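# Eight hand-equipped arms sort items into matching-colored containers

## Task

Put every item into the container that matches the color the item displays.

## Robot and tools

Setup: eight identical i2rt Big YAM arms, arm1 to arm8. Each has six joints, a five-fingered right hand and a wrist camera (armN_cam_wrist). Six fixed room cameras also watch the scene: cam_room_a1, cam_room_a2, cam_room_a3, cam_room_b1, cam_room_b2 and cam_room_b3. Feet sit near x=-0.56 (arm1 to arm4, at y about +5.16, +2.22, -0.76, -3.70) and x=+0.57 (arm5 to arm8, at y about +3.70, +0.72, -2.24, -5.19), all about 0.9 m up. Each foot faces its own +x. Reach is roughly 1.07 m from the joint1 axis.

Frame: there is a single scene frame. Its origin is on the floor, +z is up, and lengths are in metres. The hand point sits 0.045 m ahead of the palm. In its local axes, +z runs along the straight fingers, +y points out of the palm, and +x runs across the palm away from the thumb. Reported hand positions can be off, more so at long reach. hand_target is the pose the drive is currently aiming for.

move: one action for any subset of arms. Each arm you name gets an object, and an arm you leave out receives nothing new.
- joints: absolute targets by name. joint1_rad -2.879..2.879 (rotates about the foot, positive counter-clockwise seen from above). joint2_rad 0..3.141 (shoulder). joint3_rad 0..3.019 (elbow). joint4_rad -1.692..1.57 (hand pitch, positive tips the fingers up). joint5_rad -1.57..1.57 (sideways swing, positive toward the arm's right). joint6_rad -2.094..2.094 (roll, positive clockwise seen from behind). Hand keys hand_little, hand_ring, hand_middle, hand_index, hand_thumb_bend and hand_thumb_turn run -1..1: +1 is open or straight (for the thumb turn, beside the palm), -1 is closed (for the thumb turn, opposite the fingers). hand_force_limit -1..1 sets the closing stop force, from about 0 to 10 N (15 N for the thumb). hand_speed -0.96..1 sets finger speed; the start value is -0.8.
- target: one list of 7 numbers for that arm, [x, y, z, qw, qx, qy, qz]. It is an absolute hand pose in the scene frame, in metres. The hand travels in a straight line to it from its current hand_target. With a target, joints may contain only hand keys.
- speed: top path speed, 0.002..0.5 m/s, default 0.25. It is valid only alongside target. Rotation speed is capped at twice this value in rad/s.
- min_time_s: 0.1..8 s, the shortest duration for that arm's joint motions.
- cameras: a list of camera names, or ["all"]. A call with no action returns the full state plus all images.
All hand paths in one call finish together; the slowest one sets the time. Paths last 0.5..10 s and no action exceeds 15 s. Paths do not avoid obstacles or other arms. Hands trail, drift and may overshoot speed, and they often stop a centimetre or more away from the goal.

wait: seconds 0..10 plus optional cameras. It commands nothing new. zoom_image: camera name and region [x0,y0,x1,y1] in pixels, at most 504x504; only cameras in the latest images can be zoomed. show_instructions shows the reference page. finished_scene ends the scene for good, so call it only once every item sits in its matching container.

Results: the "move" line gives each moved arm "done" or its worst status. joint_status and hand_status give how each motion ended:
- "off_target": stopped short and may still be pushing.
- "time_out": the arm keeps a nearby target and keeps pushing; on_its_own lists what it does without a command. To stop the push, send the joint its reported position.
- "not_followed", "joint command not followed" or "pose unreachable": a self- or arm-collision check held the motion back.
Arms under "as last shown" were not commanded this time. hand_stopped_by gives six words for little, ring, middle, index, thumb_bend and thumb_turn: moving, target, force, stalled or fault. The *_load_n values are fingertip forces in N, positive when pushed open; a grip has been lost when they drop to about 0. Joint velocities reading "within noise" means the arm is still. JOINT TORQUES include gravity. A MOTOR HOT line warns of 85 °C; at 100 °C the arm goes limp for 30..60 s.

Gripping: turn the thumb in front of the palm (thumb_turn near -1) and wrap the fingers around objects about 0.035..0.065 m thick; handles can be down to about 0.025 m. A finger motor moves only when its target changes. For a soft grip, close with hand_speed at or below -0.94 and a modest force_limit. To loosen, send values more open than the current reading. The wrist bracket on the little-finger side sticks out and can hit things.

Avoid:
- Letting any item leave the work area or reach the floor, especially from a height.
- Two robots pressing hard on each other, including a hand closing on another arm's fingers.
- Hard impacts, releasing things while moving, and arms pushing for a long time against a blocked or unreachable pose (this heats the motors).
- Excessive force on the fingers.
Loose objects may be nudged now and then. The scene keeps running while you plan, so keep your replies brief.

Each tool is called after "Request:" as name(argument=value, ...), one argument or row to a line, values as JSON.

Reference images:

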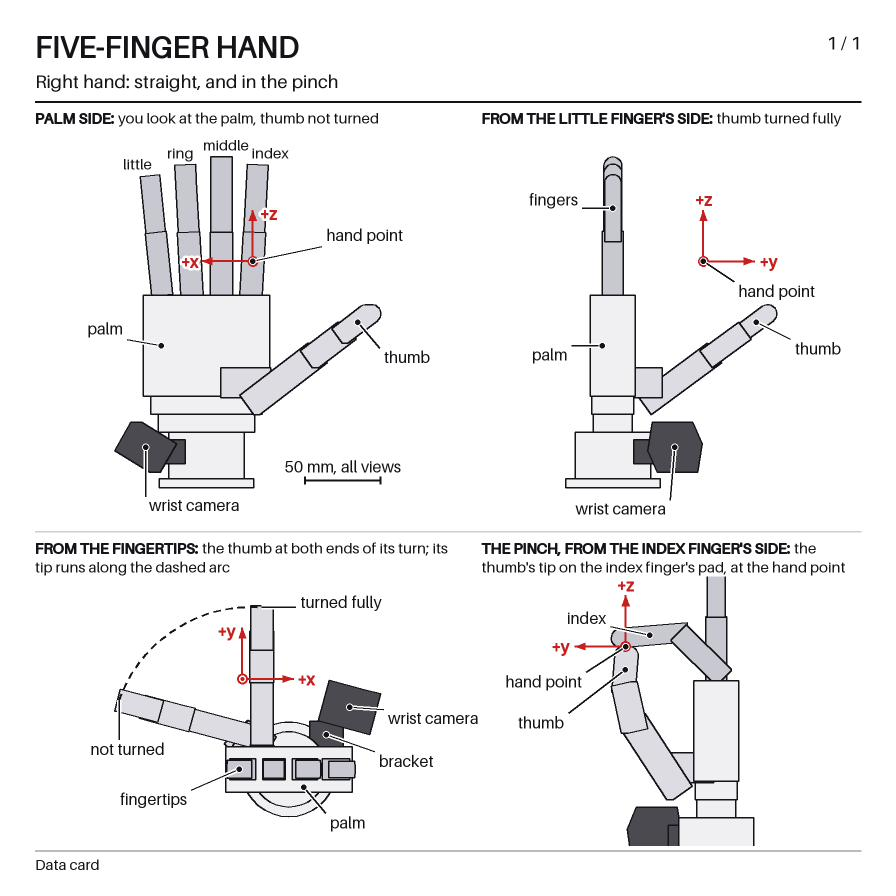

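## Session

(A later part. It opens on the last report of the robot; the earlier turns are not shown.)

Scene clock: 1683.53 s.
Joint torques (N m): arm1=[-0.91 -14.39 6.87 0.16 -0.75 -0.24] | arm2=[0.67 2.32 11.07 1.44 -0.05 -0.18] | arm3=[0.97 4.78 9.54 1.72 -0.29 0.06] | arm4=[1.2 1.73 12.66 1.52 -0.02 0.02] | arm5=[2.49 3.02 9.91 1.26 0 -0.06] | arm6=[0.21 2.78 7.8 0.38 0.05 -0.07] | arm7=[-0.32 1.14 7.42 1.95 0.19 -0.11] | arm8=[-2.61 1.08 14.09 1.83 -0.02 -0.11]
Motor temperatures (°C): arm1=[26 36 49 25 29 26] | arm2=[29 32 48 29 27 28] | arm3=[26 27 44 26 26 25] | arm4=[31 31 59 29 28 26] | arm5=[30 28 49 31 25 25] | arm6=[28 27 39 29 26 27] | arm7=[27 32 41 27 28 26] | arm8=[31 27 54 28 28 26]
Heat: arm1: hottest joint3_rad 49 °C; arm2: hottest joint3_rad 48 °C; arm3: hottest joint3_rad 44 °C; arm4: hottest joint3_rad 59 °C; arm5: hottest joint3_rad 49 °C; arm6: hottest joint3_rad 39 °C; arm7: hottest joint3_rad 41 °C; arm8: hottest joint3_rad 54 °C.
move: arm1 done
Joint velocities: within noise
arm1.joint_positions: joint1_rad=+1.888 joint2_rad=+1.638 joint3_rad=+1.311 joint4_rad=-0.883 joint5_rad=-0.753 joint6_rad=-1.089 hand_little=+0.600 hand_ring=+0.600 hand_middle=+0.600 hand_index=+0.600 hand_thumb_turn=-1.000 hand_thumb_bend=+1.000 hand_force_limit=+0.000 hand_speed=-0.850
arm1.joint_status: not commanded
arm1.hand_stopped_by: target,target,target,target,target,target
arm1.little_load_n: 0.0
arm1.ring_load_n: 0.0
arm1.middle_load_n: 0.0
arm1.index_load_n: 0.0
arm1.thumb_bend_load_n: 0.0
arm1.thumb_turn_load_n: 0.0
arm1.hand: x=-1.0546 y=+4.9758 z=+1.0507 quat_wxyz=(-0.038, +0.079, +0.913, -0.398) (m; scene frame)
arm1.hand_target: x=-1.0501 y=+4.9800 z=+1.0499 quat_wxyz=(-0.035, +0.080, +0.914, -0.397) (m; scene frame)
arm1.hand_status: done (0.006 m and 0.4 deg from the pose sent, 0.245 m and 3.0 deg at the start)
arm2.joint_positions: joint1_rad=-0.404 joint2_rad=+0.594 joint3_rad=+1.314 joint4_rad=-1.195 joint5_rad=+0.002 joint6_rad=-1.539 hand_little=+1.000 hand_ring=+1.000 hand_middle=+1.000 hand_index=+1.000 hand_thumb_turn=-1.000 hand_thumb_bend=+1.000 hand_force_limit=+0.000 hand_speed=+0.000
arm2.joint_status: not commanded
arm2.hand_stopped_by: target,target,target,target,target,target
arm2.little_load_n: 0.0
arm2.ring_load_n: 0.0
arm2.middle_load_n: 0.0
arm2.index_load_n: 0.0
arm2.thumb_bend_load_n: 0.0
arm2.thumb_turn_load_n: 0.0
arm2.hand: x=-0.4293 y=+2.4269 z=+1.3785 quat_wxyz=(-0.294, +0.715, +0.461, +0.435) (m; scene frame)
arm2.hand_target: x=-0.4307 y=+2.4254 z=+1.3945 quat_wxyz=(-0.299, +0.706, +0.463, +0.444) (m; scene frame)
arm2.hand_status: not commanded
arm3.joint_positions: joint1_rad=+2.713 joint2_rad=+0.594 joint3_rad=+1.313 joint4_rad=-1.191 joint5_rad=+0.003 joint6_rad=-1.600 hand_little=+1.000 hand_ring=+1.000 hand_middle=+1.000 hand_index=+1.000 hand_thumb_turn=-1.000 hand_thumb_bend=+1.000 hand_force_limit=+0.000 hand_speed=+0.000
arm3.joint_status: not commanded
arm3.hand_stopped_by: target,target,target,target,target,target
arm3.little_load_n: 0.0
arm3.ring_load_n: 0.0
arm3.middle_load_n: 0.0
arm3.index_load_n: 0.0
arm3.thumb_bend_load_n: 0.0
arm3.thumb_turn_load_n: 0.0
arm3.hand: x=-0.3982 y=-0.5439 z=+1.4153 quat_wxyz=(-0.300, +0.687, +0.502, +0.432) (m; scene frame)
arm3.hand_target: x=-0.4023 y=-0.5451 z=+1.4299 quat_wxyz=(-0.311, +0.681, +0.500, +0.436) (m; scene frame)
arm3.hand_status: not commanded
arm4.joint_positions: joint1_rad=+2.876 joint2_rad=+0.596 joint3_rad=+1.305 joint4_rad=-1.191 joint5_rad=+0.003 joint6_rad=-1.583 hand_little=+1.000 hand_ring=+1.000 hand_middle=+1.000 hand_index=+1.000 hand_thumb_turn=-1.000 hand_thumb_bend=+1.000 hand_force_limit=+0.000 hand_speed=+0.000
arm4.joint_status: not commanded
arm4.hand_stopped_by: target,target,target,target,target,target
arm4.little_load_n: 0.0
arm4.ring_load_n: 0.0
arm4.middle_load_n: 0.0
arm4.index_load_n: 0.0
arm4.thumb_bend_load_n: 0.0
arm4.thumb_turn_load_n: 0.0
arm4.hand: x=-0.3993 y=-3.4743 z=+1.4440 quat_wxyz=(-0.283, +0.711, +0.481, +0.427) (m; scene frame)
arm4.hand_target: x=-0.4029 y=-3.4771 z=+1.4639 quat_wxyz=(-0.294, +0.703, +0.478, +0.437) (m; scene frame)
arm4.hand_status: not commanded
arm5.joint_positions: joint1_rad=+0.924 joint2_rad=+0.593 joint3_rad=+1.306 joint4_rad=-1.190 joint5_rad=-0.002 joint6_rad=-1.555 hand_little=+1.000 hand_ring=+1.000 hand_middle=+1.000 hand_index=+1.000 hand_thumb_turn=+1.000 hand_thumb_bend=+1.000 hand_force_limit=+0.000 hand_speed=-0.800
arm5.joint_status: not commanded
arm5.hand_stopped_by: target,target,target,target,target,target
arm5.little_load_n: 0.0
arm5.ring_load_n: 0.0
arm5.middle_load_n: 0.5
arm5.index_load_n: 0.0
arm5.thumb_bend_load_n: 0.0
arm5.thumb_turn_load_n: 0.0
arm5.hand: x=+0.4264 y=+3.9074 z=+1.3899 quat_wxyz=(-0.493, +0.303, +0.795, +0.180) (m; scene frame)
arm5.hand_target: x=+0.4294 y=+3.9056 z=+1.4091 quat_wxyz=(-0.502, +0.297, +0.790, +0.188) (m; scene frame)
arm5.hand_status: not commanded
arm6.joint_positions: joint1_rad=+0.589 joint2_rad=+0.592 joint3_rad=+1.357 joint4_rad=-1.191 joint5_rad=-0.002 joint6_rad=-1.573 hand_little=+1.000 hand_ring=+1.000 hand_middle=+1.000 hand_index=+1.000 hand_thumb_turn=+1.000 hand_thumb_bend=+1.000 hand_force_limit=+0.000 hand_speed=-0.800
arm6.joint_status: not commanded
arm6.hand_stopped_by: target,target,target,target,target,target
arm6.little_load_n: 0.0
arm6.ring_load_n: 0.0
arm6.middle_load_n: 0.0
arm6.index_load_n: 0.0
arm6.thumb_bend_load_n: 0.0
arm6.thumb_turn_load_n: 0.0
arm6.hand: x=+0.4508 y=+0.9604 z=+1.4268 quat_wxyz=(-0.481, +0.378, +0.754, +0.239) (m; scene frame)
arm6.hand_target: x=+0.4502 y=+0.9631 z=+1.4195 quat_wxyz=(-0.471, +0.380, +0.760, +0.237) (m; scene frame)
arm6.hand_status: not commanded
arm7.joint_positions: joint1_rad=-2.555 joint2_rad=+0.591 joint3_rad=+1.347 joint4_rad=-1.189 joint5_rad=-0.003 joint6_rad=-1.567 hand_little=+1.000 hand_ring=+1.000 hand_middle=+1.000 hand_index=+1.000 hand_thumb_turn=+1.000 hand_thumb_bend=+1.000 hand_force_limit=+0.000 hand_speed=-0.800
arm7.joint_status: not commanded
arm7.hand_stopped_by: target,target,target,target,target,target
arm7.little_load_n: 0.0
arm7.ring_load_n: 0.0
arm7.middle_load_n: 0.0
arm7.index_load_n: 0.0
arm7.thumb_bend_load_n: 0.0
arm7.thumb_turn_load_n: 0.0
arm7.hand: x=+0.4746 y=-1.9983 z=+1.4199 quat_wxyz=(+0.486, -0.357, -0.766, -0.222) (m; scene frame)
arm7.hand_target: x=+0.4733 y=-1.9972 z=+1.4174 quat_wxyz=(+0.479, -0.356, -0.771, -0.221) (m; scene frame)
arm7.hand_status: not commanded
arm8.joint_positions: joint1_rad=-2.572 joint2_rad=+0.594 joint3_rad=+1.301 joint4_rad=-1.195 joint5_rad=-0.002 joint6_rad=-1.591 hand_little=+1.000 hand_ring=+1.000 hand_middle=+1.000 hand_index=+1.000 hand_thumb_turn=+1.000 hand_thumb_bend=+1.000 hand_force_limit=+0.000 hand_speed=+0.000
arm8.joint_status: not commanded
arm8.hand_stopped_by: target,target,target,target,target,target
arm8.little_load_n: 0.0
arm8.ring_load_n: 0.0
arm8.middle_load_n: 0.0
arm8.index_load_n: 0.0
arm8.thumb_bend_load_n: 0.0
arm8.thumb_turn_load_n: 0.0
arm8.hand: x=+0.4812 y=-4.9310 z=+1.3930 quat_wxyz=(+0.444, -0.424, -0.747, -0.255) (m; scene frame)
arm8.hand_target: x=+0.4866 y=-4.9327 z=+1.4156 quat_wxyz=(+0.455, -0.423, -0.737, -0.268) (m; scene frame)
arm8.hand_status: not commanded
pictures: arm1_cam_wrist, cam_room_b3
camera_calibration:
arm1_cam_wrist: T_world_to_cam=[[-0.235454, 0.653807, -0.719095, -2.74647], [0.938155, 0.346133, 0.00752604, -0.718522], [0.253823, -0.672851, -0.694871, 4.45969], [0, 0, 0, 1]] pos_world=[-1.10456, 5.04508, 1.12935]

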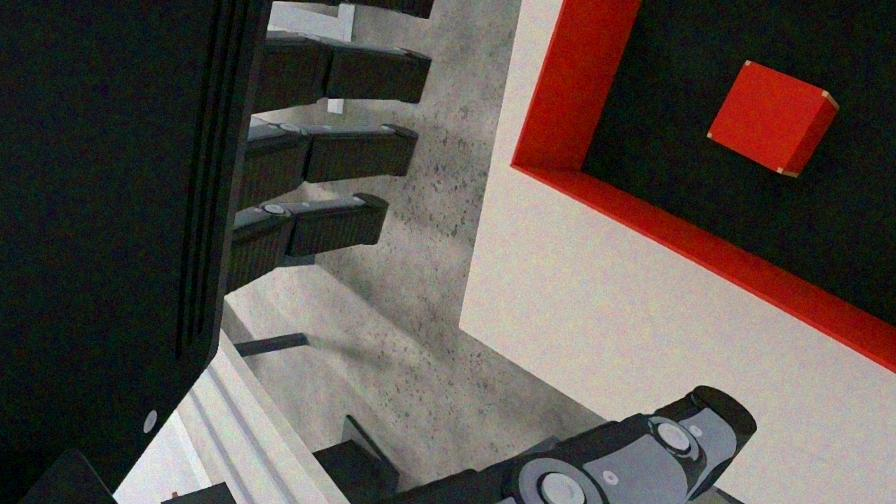

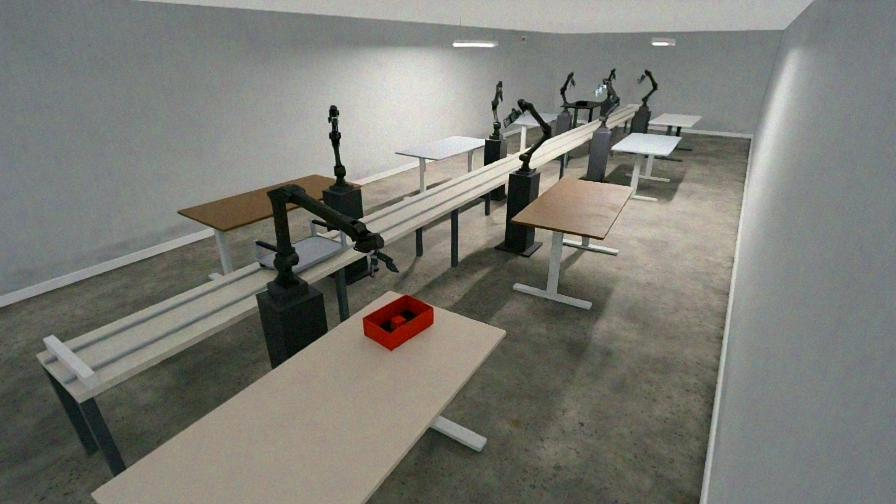

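I'll take one last look through all the cameras before ending the scene.

Request:
move(
  cameras=["all"],
)

Scene clock: 1689.23 s.
Joint torques (N m): arm1=[-0.85 -14.39 6.86 0.21 -0.76 -0.22] | arm2=[0.67 2.43 11.07 1.42 -0.06 -0.18] | arm3=[0.73 4.25 9.54 1.78 -0.28 0.07] | arm4=[1.26 1.79 12.68 1.43 -0.02 0.04] | arm5=[2.49 3.02 9.92 1.26 -0.01 -0.06] | arm6=[0.09 2.73 7.79 0.34 0.06 -0.07] | arm7=[-0.32 1.08 7.43 1.98 0.19 -0.09] | arm8=[-2.55 1.32 14.05 1.88 -0.01 -0.13]
Motor temperatures (°C): arm1=[26 36 48 25 29 26] | arm2=[29 32 48 29 27 28] | arm3=[26 27 44 26 26 25] | arm4=[31 31 59 29 28 26] | arm5=[30 28 49 31 25 25] | arm6=[28 27 39 29 26 27] | arm7=[27 32 41 27 28 26] | arm8=[31 27 54 28 28 26]
Heat: arm1: hottest joint3_rad 48 °C; arm2: hottest joint3_rad 48 °C; arm3: hottest joint3_rad 44 °C; arm4: hottest joint3_rad 59 °C; arm5: hottest joint3_rad 49 °C; arm6: hottest joint3_rad 39 °C; arm7: hottest joint3_rad 41 °C; arm8: hottest joint3_rad 54 °C.
Joint velocities: within noise
arm1.joint_positions: joint1_rad=+1.888 joint2_rad=+1.638 joint3_rad=+1.311 joint4_rad=-0.883 joint5_rad=-0.753 joint6_rad=-1.089 hand_little=+0.600 hand_ring=+0.600 hand_middle=+0.600 hand_index=+0.600 hand_thumb_turn=-1.000 hand_thumb_bend=+1.000 hand_force_limit=+0.000 hand_speed=-0.850
arm1.joint_status: not commanded
arm1.hand_stopped_by: target,target,target,target,target,target
arm1.little_load_n: 0.0
arm1.ring_load_n: 0.0
arm1.middle_load_n: 0.0
arm1.index_load_n: 0.0
arm1.thumb_bend_load_n: 0.0
arm1.thumb_turn_load_n: 0.0
arm1.hand: x=-1.0546 y=+4.9758 z=+1.0507 quat_wxyz=(-0.038, +0.079, +0.913, -0.398) (m; scene frame)
arm1.hand_target: x=-1.0501 y=+4.9800 z=+1.0499 quat_wxyz=(-0.035, +0.080, +0.914, -0.397) (m; scene frame)
arm1.hand_status: done (0.006 m and 0.4 deg from the pose sent, 0.245 m and 3.0 deg at the start)
arm2.joint_positions: joint1_rad=-0.404 joint2_rad=+0.594 joint3_rad=+1.314 joint4_rad=-1.195 joint5_rad=+0.002 joint6_rad=-1.539 hand_little=+1.000 hand_ring=+1.000 hand_middle=+1.000 hand_index=+1.000 hand_thumb_turn=-1.000 hand_thumb_bend=+1.000 hand_force_limit=+0.000 hand_speed=+0.000
arm2.joint_status: not commanded
arm2.hand_stopped_by: target,target,target,target,target,target
arm2.little_load_n: 0.0
arm2.ring_load_n: 0.5
arm2.middle_load_n: 0.0
arm2.index_load_n: 0.0
arm2.thumb_bend_load_n: 0.0
arm2.thumb_turn_load_n: 0.0
arm2.hand: x=-0.4293 y=+2.4269 z=+1.3785 quat_wxyz=(-0.294, +0.715, +0.461, +0.435) (m; scene frame)
arm2.hand_target: x=-0.4307 y=+2.4254 z=+1.3945 quat_wxyz=(-0.299, +0.706, +0.463, +0.444) (m; scene frame)
arm2.hand_status: not commanded
arm3.joint_positions: joint1_rad=+2.713 joint2_rad=+0.594 joint3_rad=+1.313 joint4_rad=-1.191 joint5_rad=+0.003 joint6_rad=-1.600 hand_little=+1.000 hand_ring=+1.000 hand_middle=+1.000 hand_index=+1.000 hand_thumb_turn=-1.000 hand_thumb_bend=+1.000 hand_force_limit=+0.000 hand_speed=+0.000
arm3.joint_status: not commanded
arm3.hand_stopped_by: target,target,target,target,target,target
arm3.little_load_n: 0.0
arm3.ring_load_n: 0.0
arm3.middle_load_n: 0.0
arm3.index_load_n: 0.0
arm3.thumb_bend_load_n: 0.0
arm3.thumb_turn_load_n: 0.0
arm3.hand: x=-0.3982 y=-0.5439 z=+1.4153 quat_wxyz=(-0.300, +0.687, +0.502, +0.432) (m; scene frame)
arm3.hand_target: x=-0.4023 y=-0.5451 z=+1.4299 quat_wxyz=(-0.311, +0.681, +0.500, +0.436) (m; scene frame)
arm3.hand_status: not commanded
arm4.joint_positions: joint1_rad=+2.876 joint2_rad=+0.596 joint3_rad=+1.305 joint4_rad=-1.191 joint5_rad=+0.003 joint6_rad=-1.583 hand_little=+1.000 hand_ring=+1.000 hand_middle=+1.000 hand_index=+1.000 hand_thumb_turn=-1.000 hand_thumb_bend=+1.000 hand_force_limit=+0.000 hand_speed=+0.000
arm4.joint_status: not commanded
arm4.hand_stopped_by: target,target,target,target,target,target
arm4.little_load_n: 0.0
arm4.ring_load_n: 0.0
arm4.middle_load_n: 0.0
arm4.index_load_n: 0.0
arm4.thumb_bend_load_n: 0.0
arm4.thumb_turn_load_n: 0.5
arm4.hand: x=-0.3993 y=-3.4743 z=+1.4440 quat_wxyz=(-0.283, +0.711, +0.481, +0.427) (m; scene frame)
arm4.hand_target: x=-0.4029 y=-3.4771 z=+1.4639 quat_wxyz=(-0.294, +0.703, +0.478, +0.437) (m; scene frame)
arm4.hand_status: not commanded
arm5.joint_positions: joint1_rad=+0.924 joint2_rad=+0.593 joint3_rad=+1.306 joint4_rad=-1.190 joint5_rad=-0.002 joint6_rad=-1.555 hand_little=+1.000 hand_ring=+1.000 hand_middle=+1.000 hand_index=+1.000 hand_thumb_turn=+1.000 hand_thumb_bend=+1.000 hand_force_limit=+0.000 hand_speed=-0.800
arm5.joint_status: not commanded
arm5.hand_stopped_by: target,target,target,target,target,target
arm5.little_load_n: 0.0
arm5.ring_load_n: 0.0
arm5.middle_load_n: 0.0
arm5.index_load_n: 0.0
arm5.thumb_bend_load_n: 0.0
arm5.thumb_turn_load_n: 0.0
arm5.hand: x=+0.4264 y=+3.9074 z=+1.3899 quat_wxyz=(-0.493, +0.303, +0.795, +0.180) (m; scene frame)
arm5.hand_target: x=+0.4294 y=+3.9056 z=+1.4091 quat_wxyz=(-0.502, +0.297, +0.790, +0.188) (m; scene frame)
arm5.hand_status: not commanded
arm6.joint_positions: joint1_rad=+0.589 joint2_rad=+0.592 joint3_rad=+1.357 joint4_rad=-1.191 joint5_rad=-0.002 joint6_rad=-1.573 hand_little=+1.000 hand_ring=+1.000 hand_middle=+1.000 hand_index=+1.000 hand_thumb_turn=+1.000 hand_thumb_bend=+1.000 hand_force_limit=+0.000 hand_speed=-0.800
arm6.joint_status: not commanded
arm6.hand_stopped_by: target,target,target,target,target,target
arm6.little_load_n: 0.0
arm6.ring_load_n: 0.0
arm6.middle_load_n: 0.0
arm6.index_load_n: 0.0
arm6.thumb_bend_load_n: 0.0
arm6.thumb_turn_load_n: 0.0
arm6.hand: x=+0.4508 y=+0.9604 z=+1.4268 quat_wxyz=(-0.481, +0.378, +0.754, +0.239) (m; scene frame)
arm6.hand_target: x=+0.4502 y=+0.9631 z=+1.4195 quat_wxyz=(-0.471, +0.380, +0.760, +0.237) (m; scene frame)
arm6.hand_status: not commanded
arm7.joint_positions: joint1_rad=-2.555 joint2_rad=+0.591 joint3_rad=+1.347 joint4_rad=-1.189 joint5_rad=-0.003 joint6_rad=-1.567 hand_little=+1.000 hand_ring=+1.000 hand_middle=+1.000 hand_index=+1.000 hand_thumb_turn=+1.000 hand_thumb_bend=+1.000 hand_force_limit=+0.000 hand_speed=-0.800
arm7.joint_status: not commanded
arm7.hand_stopped_by: target,target,target,target,target,target
arm7.little_load_n: 0.0
arm7.ring_load_n: 0.0
arm7.middle_load_n: 0.0
arm7.index_load_n: 0.0
arm7.thumb_bend_load_n: 0.0
arm7.thumb_turn_load_n: 0.0
arm7.hand: x=+0.4746 y=-1.9983 z=+1.4199 quat_wxyz=(+0.486, -0.357, -0.766, -0.222) (m; scene frame)
arm7.hand_target: x=+0.4733 y=-1.9972 z=+1.4174 quat_wxyz=(+0.479, -0.356, -0.771, -0.221) (m; scene frame)
arm7.hand_status: not commanded
arm8.joint_positions: joint1_rad=-2.572 joint2_rad=+0.594 joint3_rad=+1.301 joint4_rad=-1.195 joint5_rad=-0.002 joint6_rad=-1.591 hand_little=+1.000 hand_ring=+1.000 hand_middle=+1.000 hand_index=+1.000 hand_thumb_turn=+1.000 hand_thumb_bend=+1.000 hand_force_limit=+0.000 hand_speed=+0.000
arm8.joint_status: not commanded
arm8.hand_stopped_by: target,target,target,target,target,target
arm8.little_load_n: 0.0
arm8.ring_load_n: 0.0
arm8.middle_load_n: 0.0
arm8.index_load_n: 0.5
arm8.thumb_bend_load_n: 0.0
arm8.thumb_turn_load_n: 0.0
arm8.hand: x=+0.4812 y=-4.9310 z=+1.3930 quat_wxyz=(+0.444, -0.424, -0.747, -0.255) (m; scene frame)
arm8.hand_target: x=+0.4866 y=-4.9327 z=+1.4156 quat_wxyz=(+0.455, -0.423, -0.737, -0.268) (m; scene frame)
arm8.hand_status: not commanded
pictures: arm1_cam_wrist, arm2_cam_wrist, arm3_cam_wrist, arm4_cam_wrist, arm5_cam_wrist, arm6_cam_wrist, arm7_cam_wrist, arm8_cam_wrist, cam_room_a1, cam_room_a2, cam_room_a3, cam_room_b1, cam_room_b2, cam_room_b3
camera_calibration:
arm1_cam_wrist: T_world_to_cam=[[-0.235454, 0.653807, -0.719095, -2.74647], [0.938155, 0.346133, 0.00752604, -0.718522], [0.253823, -0.672851, -0.694871, 4.45969], [0, 0, 0, 1]] pos_world=[-1.10456, 5.04508, 1.12935]
arm2_cam_wrist: T_world_to_cam=[[0.938269, -0.309622, 0.154227, 0.946122], [-0.204715, -0.856434, -0.473933, 2.63549], [0.278825, 0.413104, -0.86695, 0.428702], [0, 0, 0, 1]] pos_world=[-0.467727, 2.37296, 1.47479]
arm3_cam_wrist: T_world_to_cam=[[0.949194, -0.22168, 0.223358, -0.0572146], [-0.122043, -0.913531, -0.388029, -0.0173439], [0.290063, 0.341056, -0.894172, 1.67659], [0, 0, 0, 1]] pos_world=[-0.434125, -0.600338, 1.50521]
arm4_cam_wrist: T_world_to_cam=[[0.935656, -0.251699, 0.247379, -0.860376], [-0.0682097, -0.816717, -0.572992, -2.0224], [0.34626, 0.51925, -0.781335, 3.18207], [0, 0, 0, 1]] pos_world=[-0.434756, -3.52058, 1.54028]
arm5_cam_wrist: T_world_to_cam=[[0.538545, 0.817237, 0.205166, -3.70533], [0.794536, -0.411484, -0.446534, 1.8785], [-0.280502, 0.40349, -0.870927, -0.133887], [0, 0, 0, 1]] pos_world=[0.465396, 3.85512, 1.48241]
arm6_cam_wrist: T_world_to_cam=[[0.673882, 0.680248, 0.28835, -1.37232], [0.686429, -0.43206, -0.584927, 0.950405], [-0.273312, 0.592103, -0.758099, 0.75391], [0, 0, 0, 1]] pos_world=[0.478447, 0.897756, 1.52316]
arm7_cam_wrist: T_world_to_cam=[[0.638141, 0.715402, 0.284563, 0.718036], [0.679751, -0.34995, -0.644572, -0.0836857], [-0.361545, 0.60476, -0.709613, 2.50218], [0, 0, 0, 1]] pos_world=[0.503328, -2.05619, 1.51731]
arm8_cam_wrist: T_world_to_cam=[[0.767483, 0.602179, 0.219888, 2.29504], [0.59577, -0.543335, -0.591477, -2.12345], [-0.236702, 0.584951, -0.77576, 4.19005], [0, 0, 0, 1]] pos_world=[0.495476, -4.98674, 1.48985]

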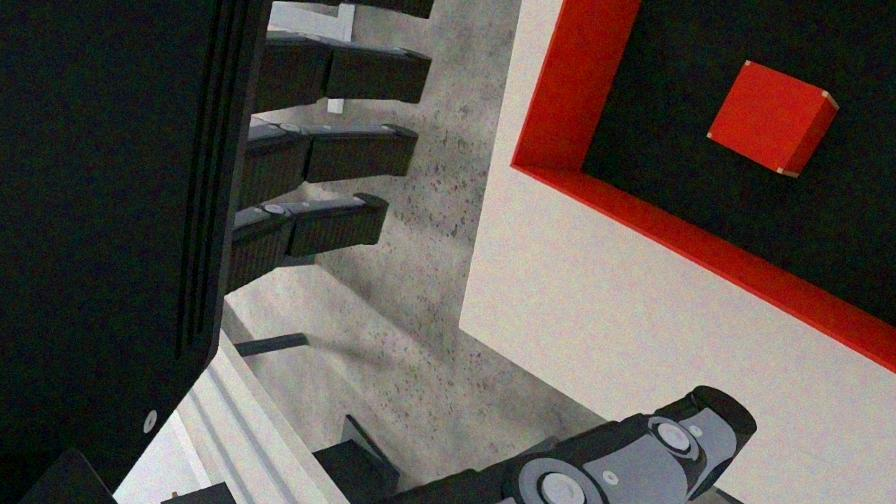

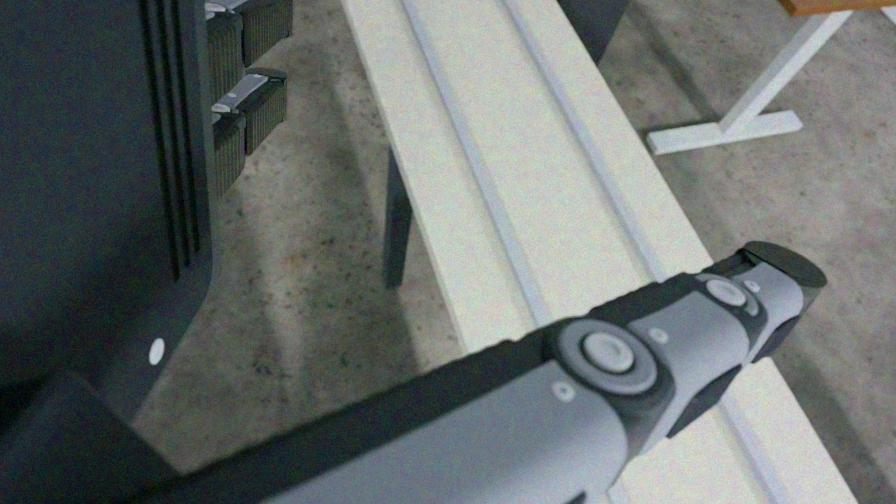

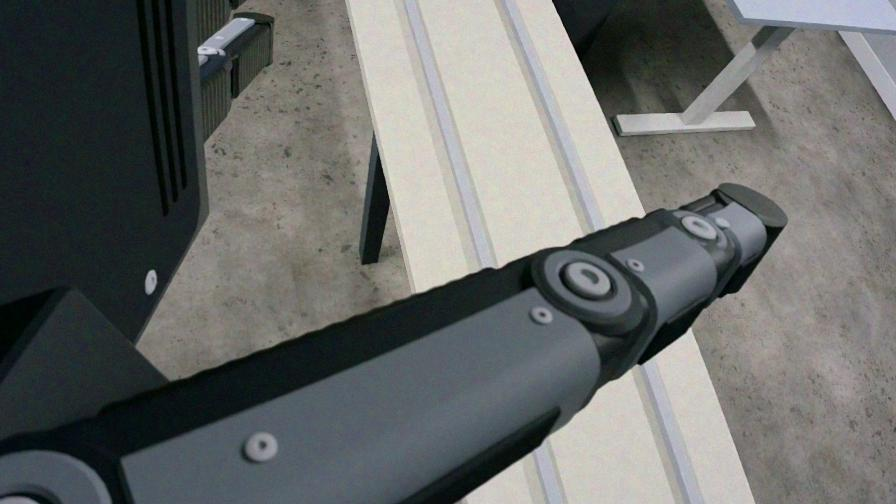

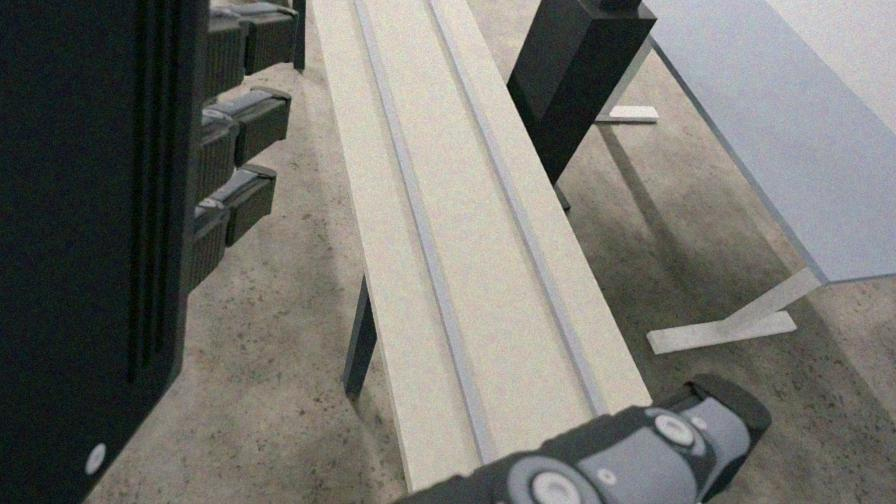

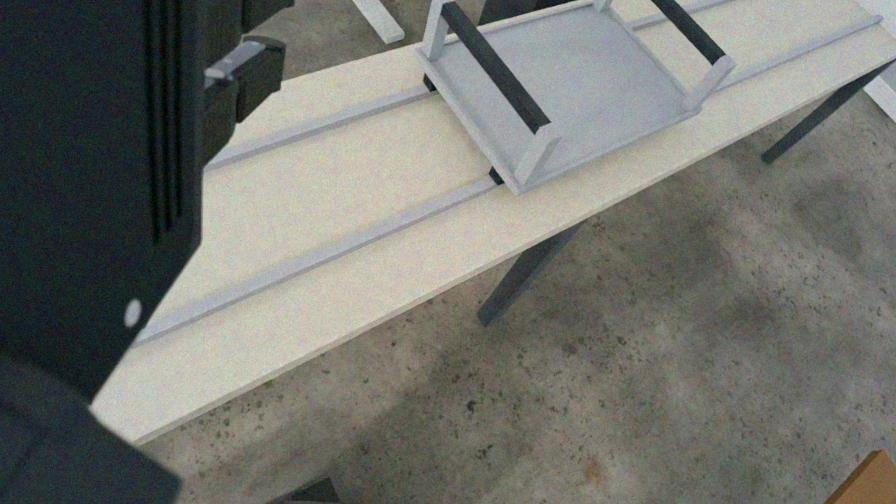

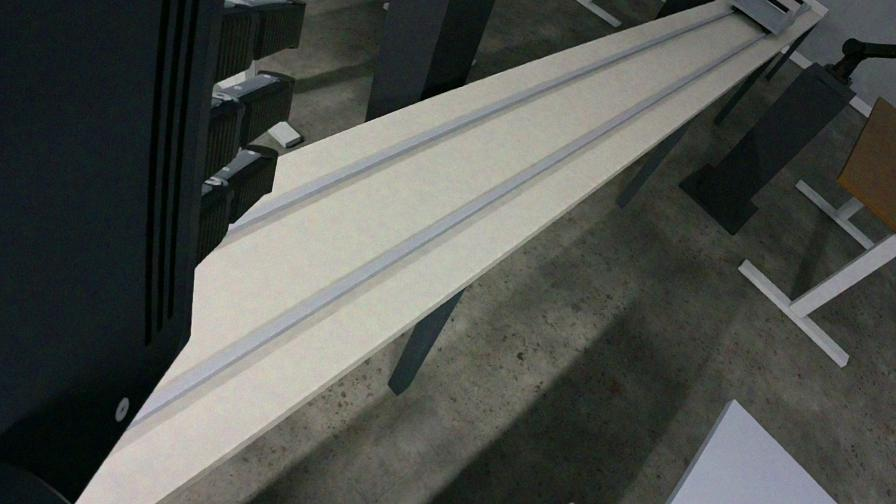

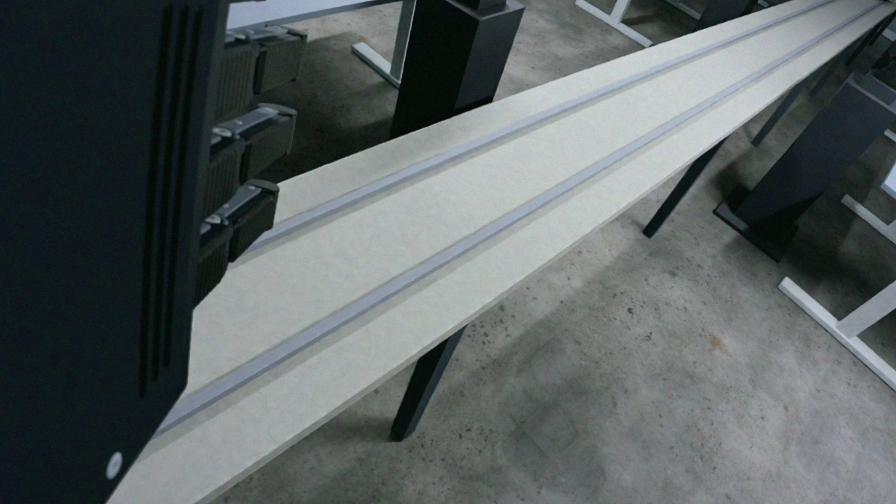

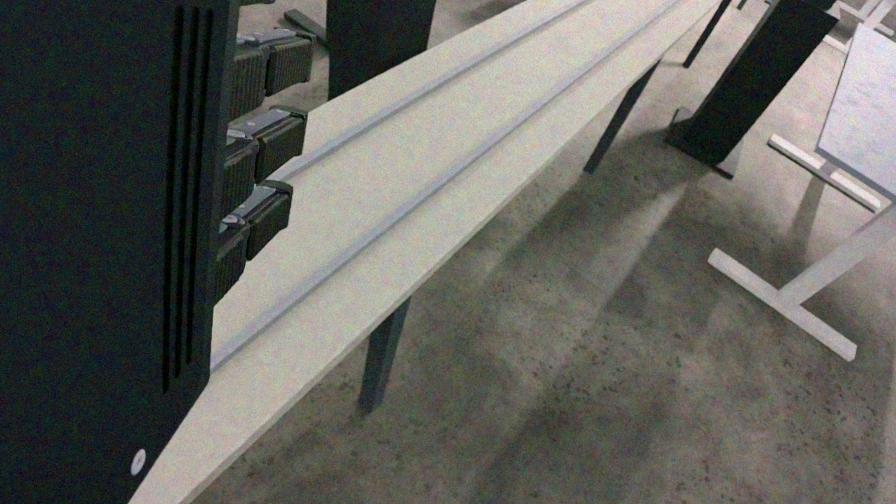

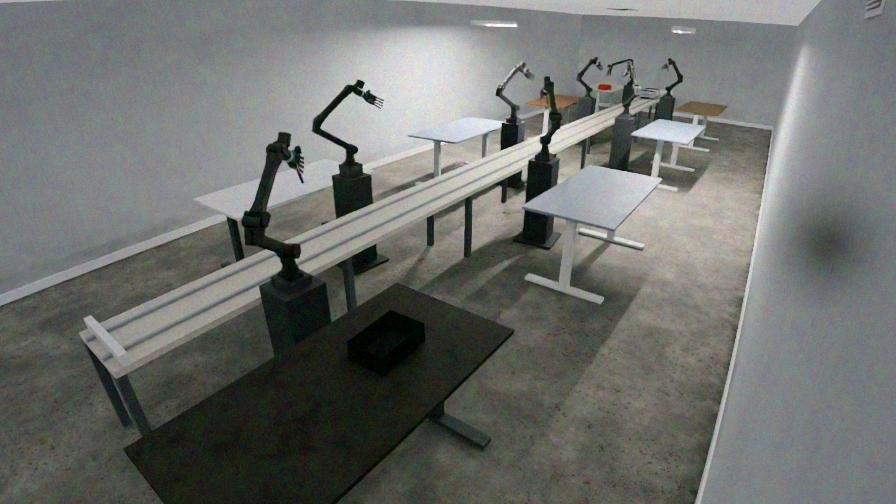

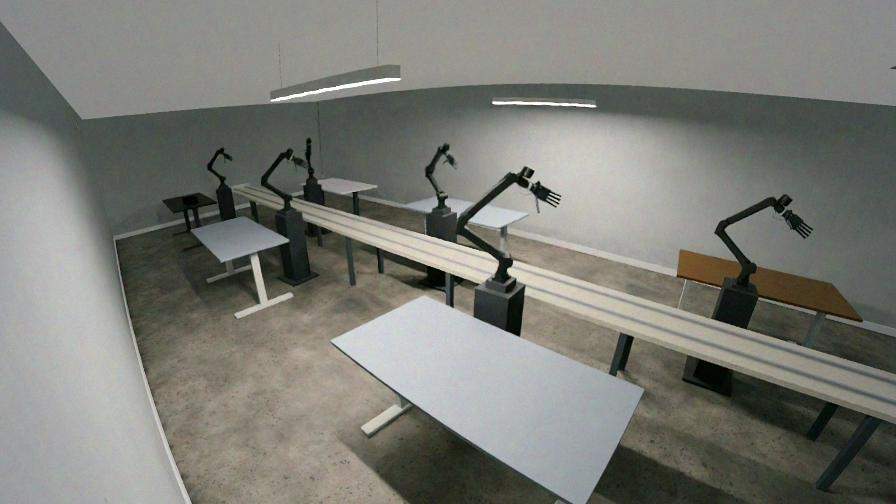

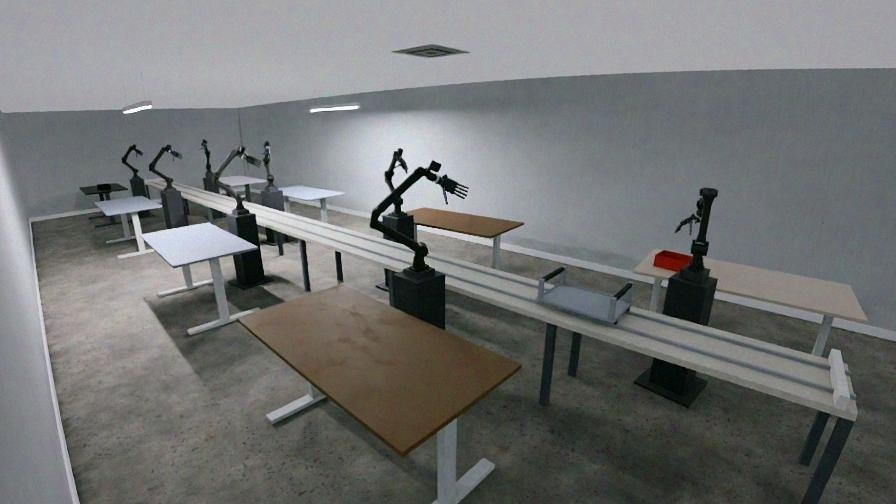

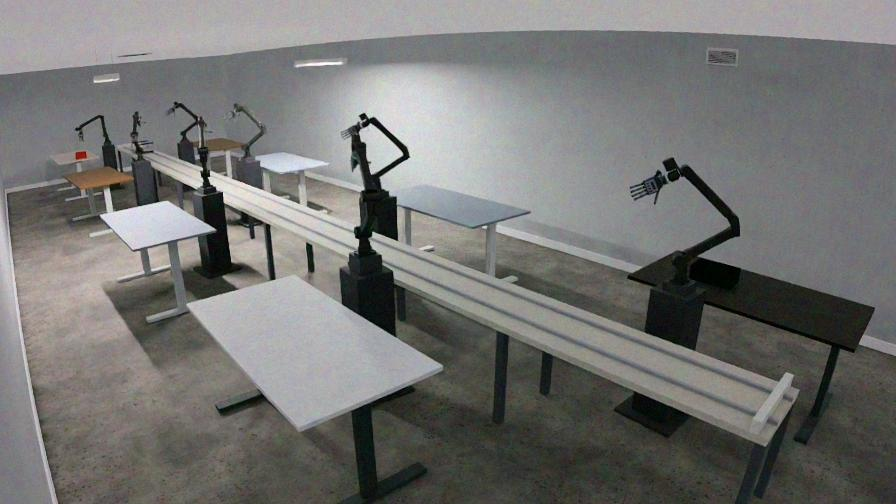

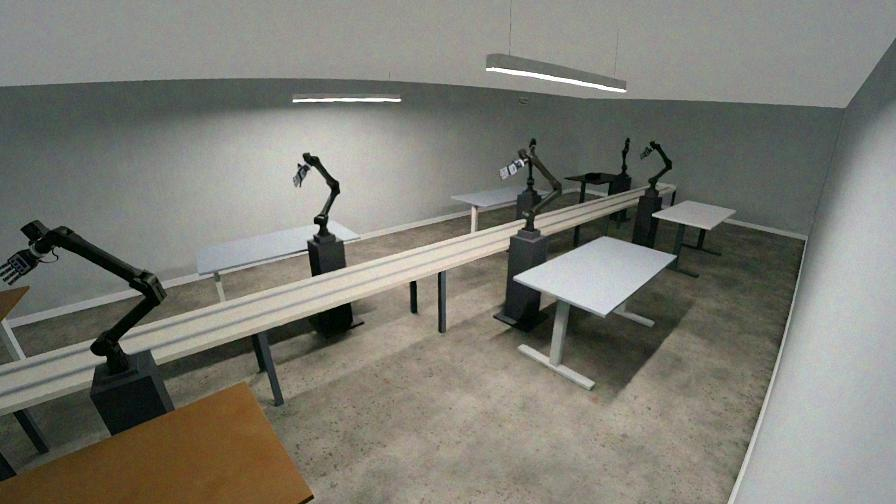

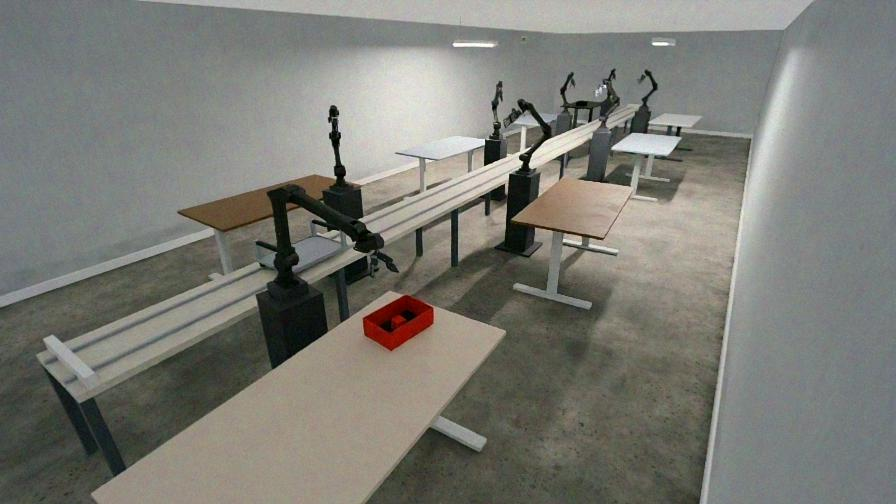

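Request:
zoom_image(
  camera="cam_room_a1",
  region=[120, 270, 530, 504],
)

Request:
zoom_image(
  camera="cam_room_b3",
  region=[340, 280, 460, 360],
)

Scaled by 1.229 from the camera's 896x504 image, which has a finer 1280x720 frame.

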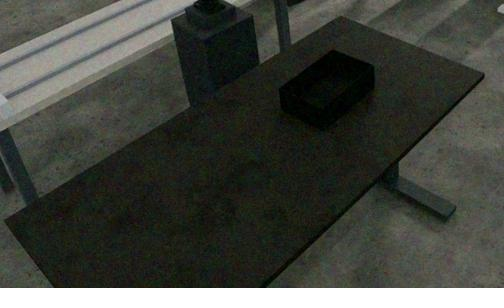

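Scaled by 4.200 from the camera's 896x504 image, which has a finer 1280x720 frame.

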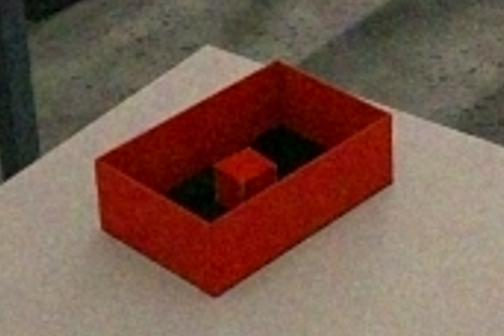

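Request:
zoom_image(
  camera="cam_room_a1",
  region=[320, 290, 460, 390],
)

Request:
zoom_image(
  camera="cam_room_b1",
  region=[620, 240, 896, 360],
)

Request:
zoom_image(
  camera="cam_room_a1",
  region=[120, 340, 380, 504],
)

Scaled by 3.600 from the camera's 896x504 image, which has a finer 1280x720 frame.

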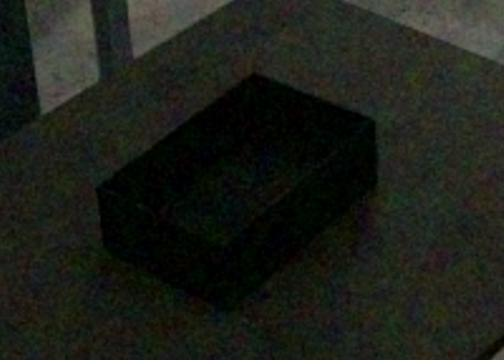

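Scaled by 1.826 from the camera's 896x504 image, which has a finer 1280x720 frame.

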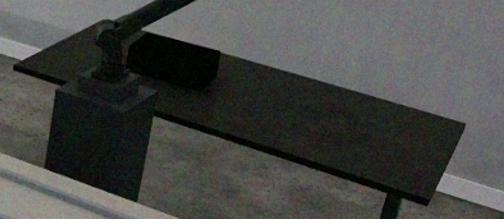

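Scaled by 1.938 from the camera's 896x504 image, which has a finer 1280x720 frame.

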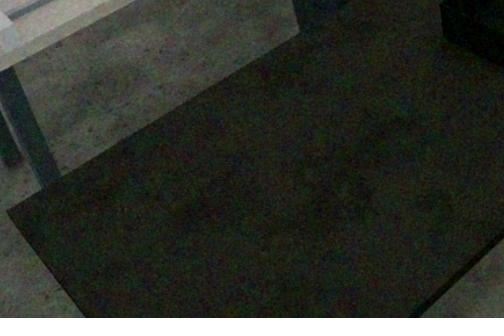

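The cube is in the red bin, and none of the cameras show any other item.

Request:
finished_scene(
)

The scene is finished: the task was done.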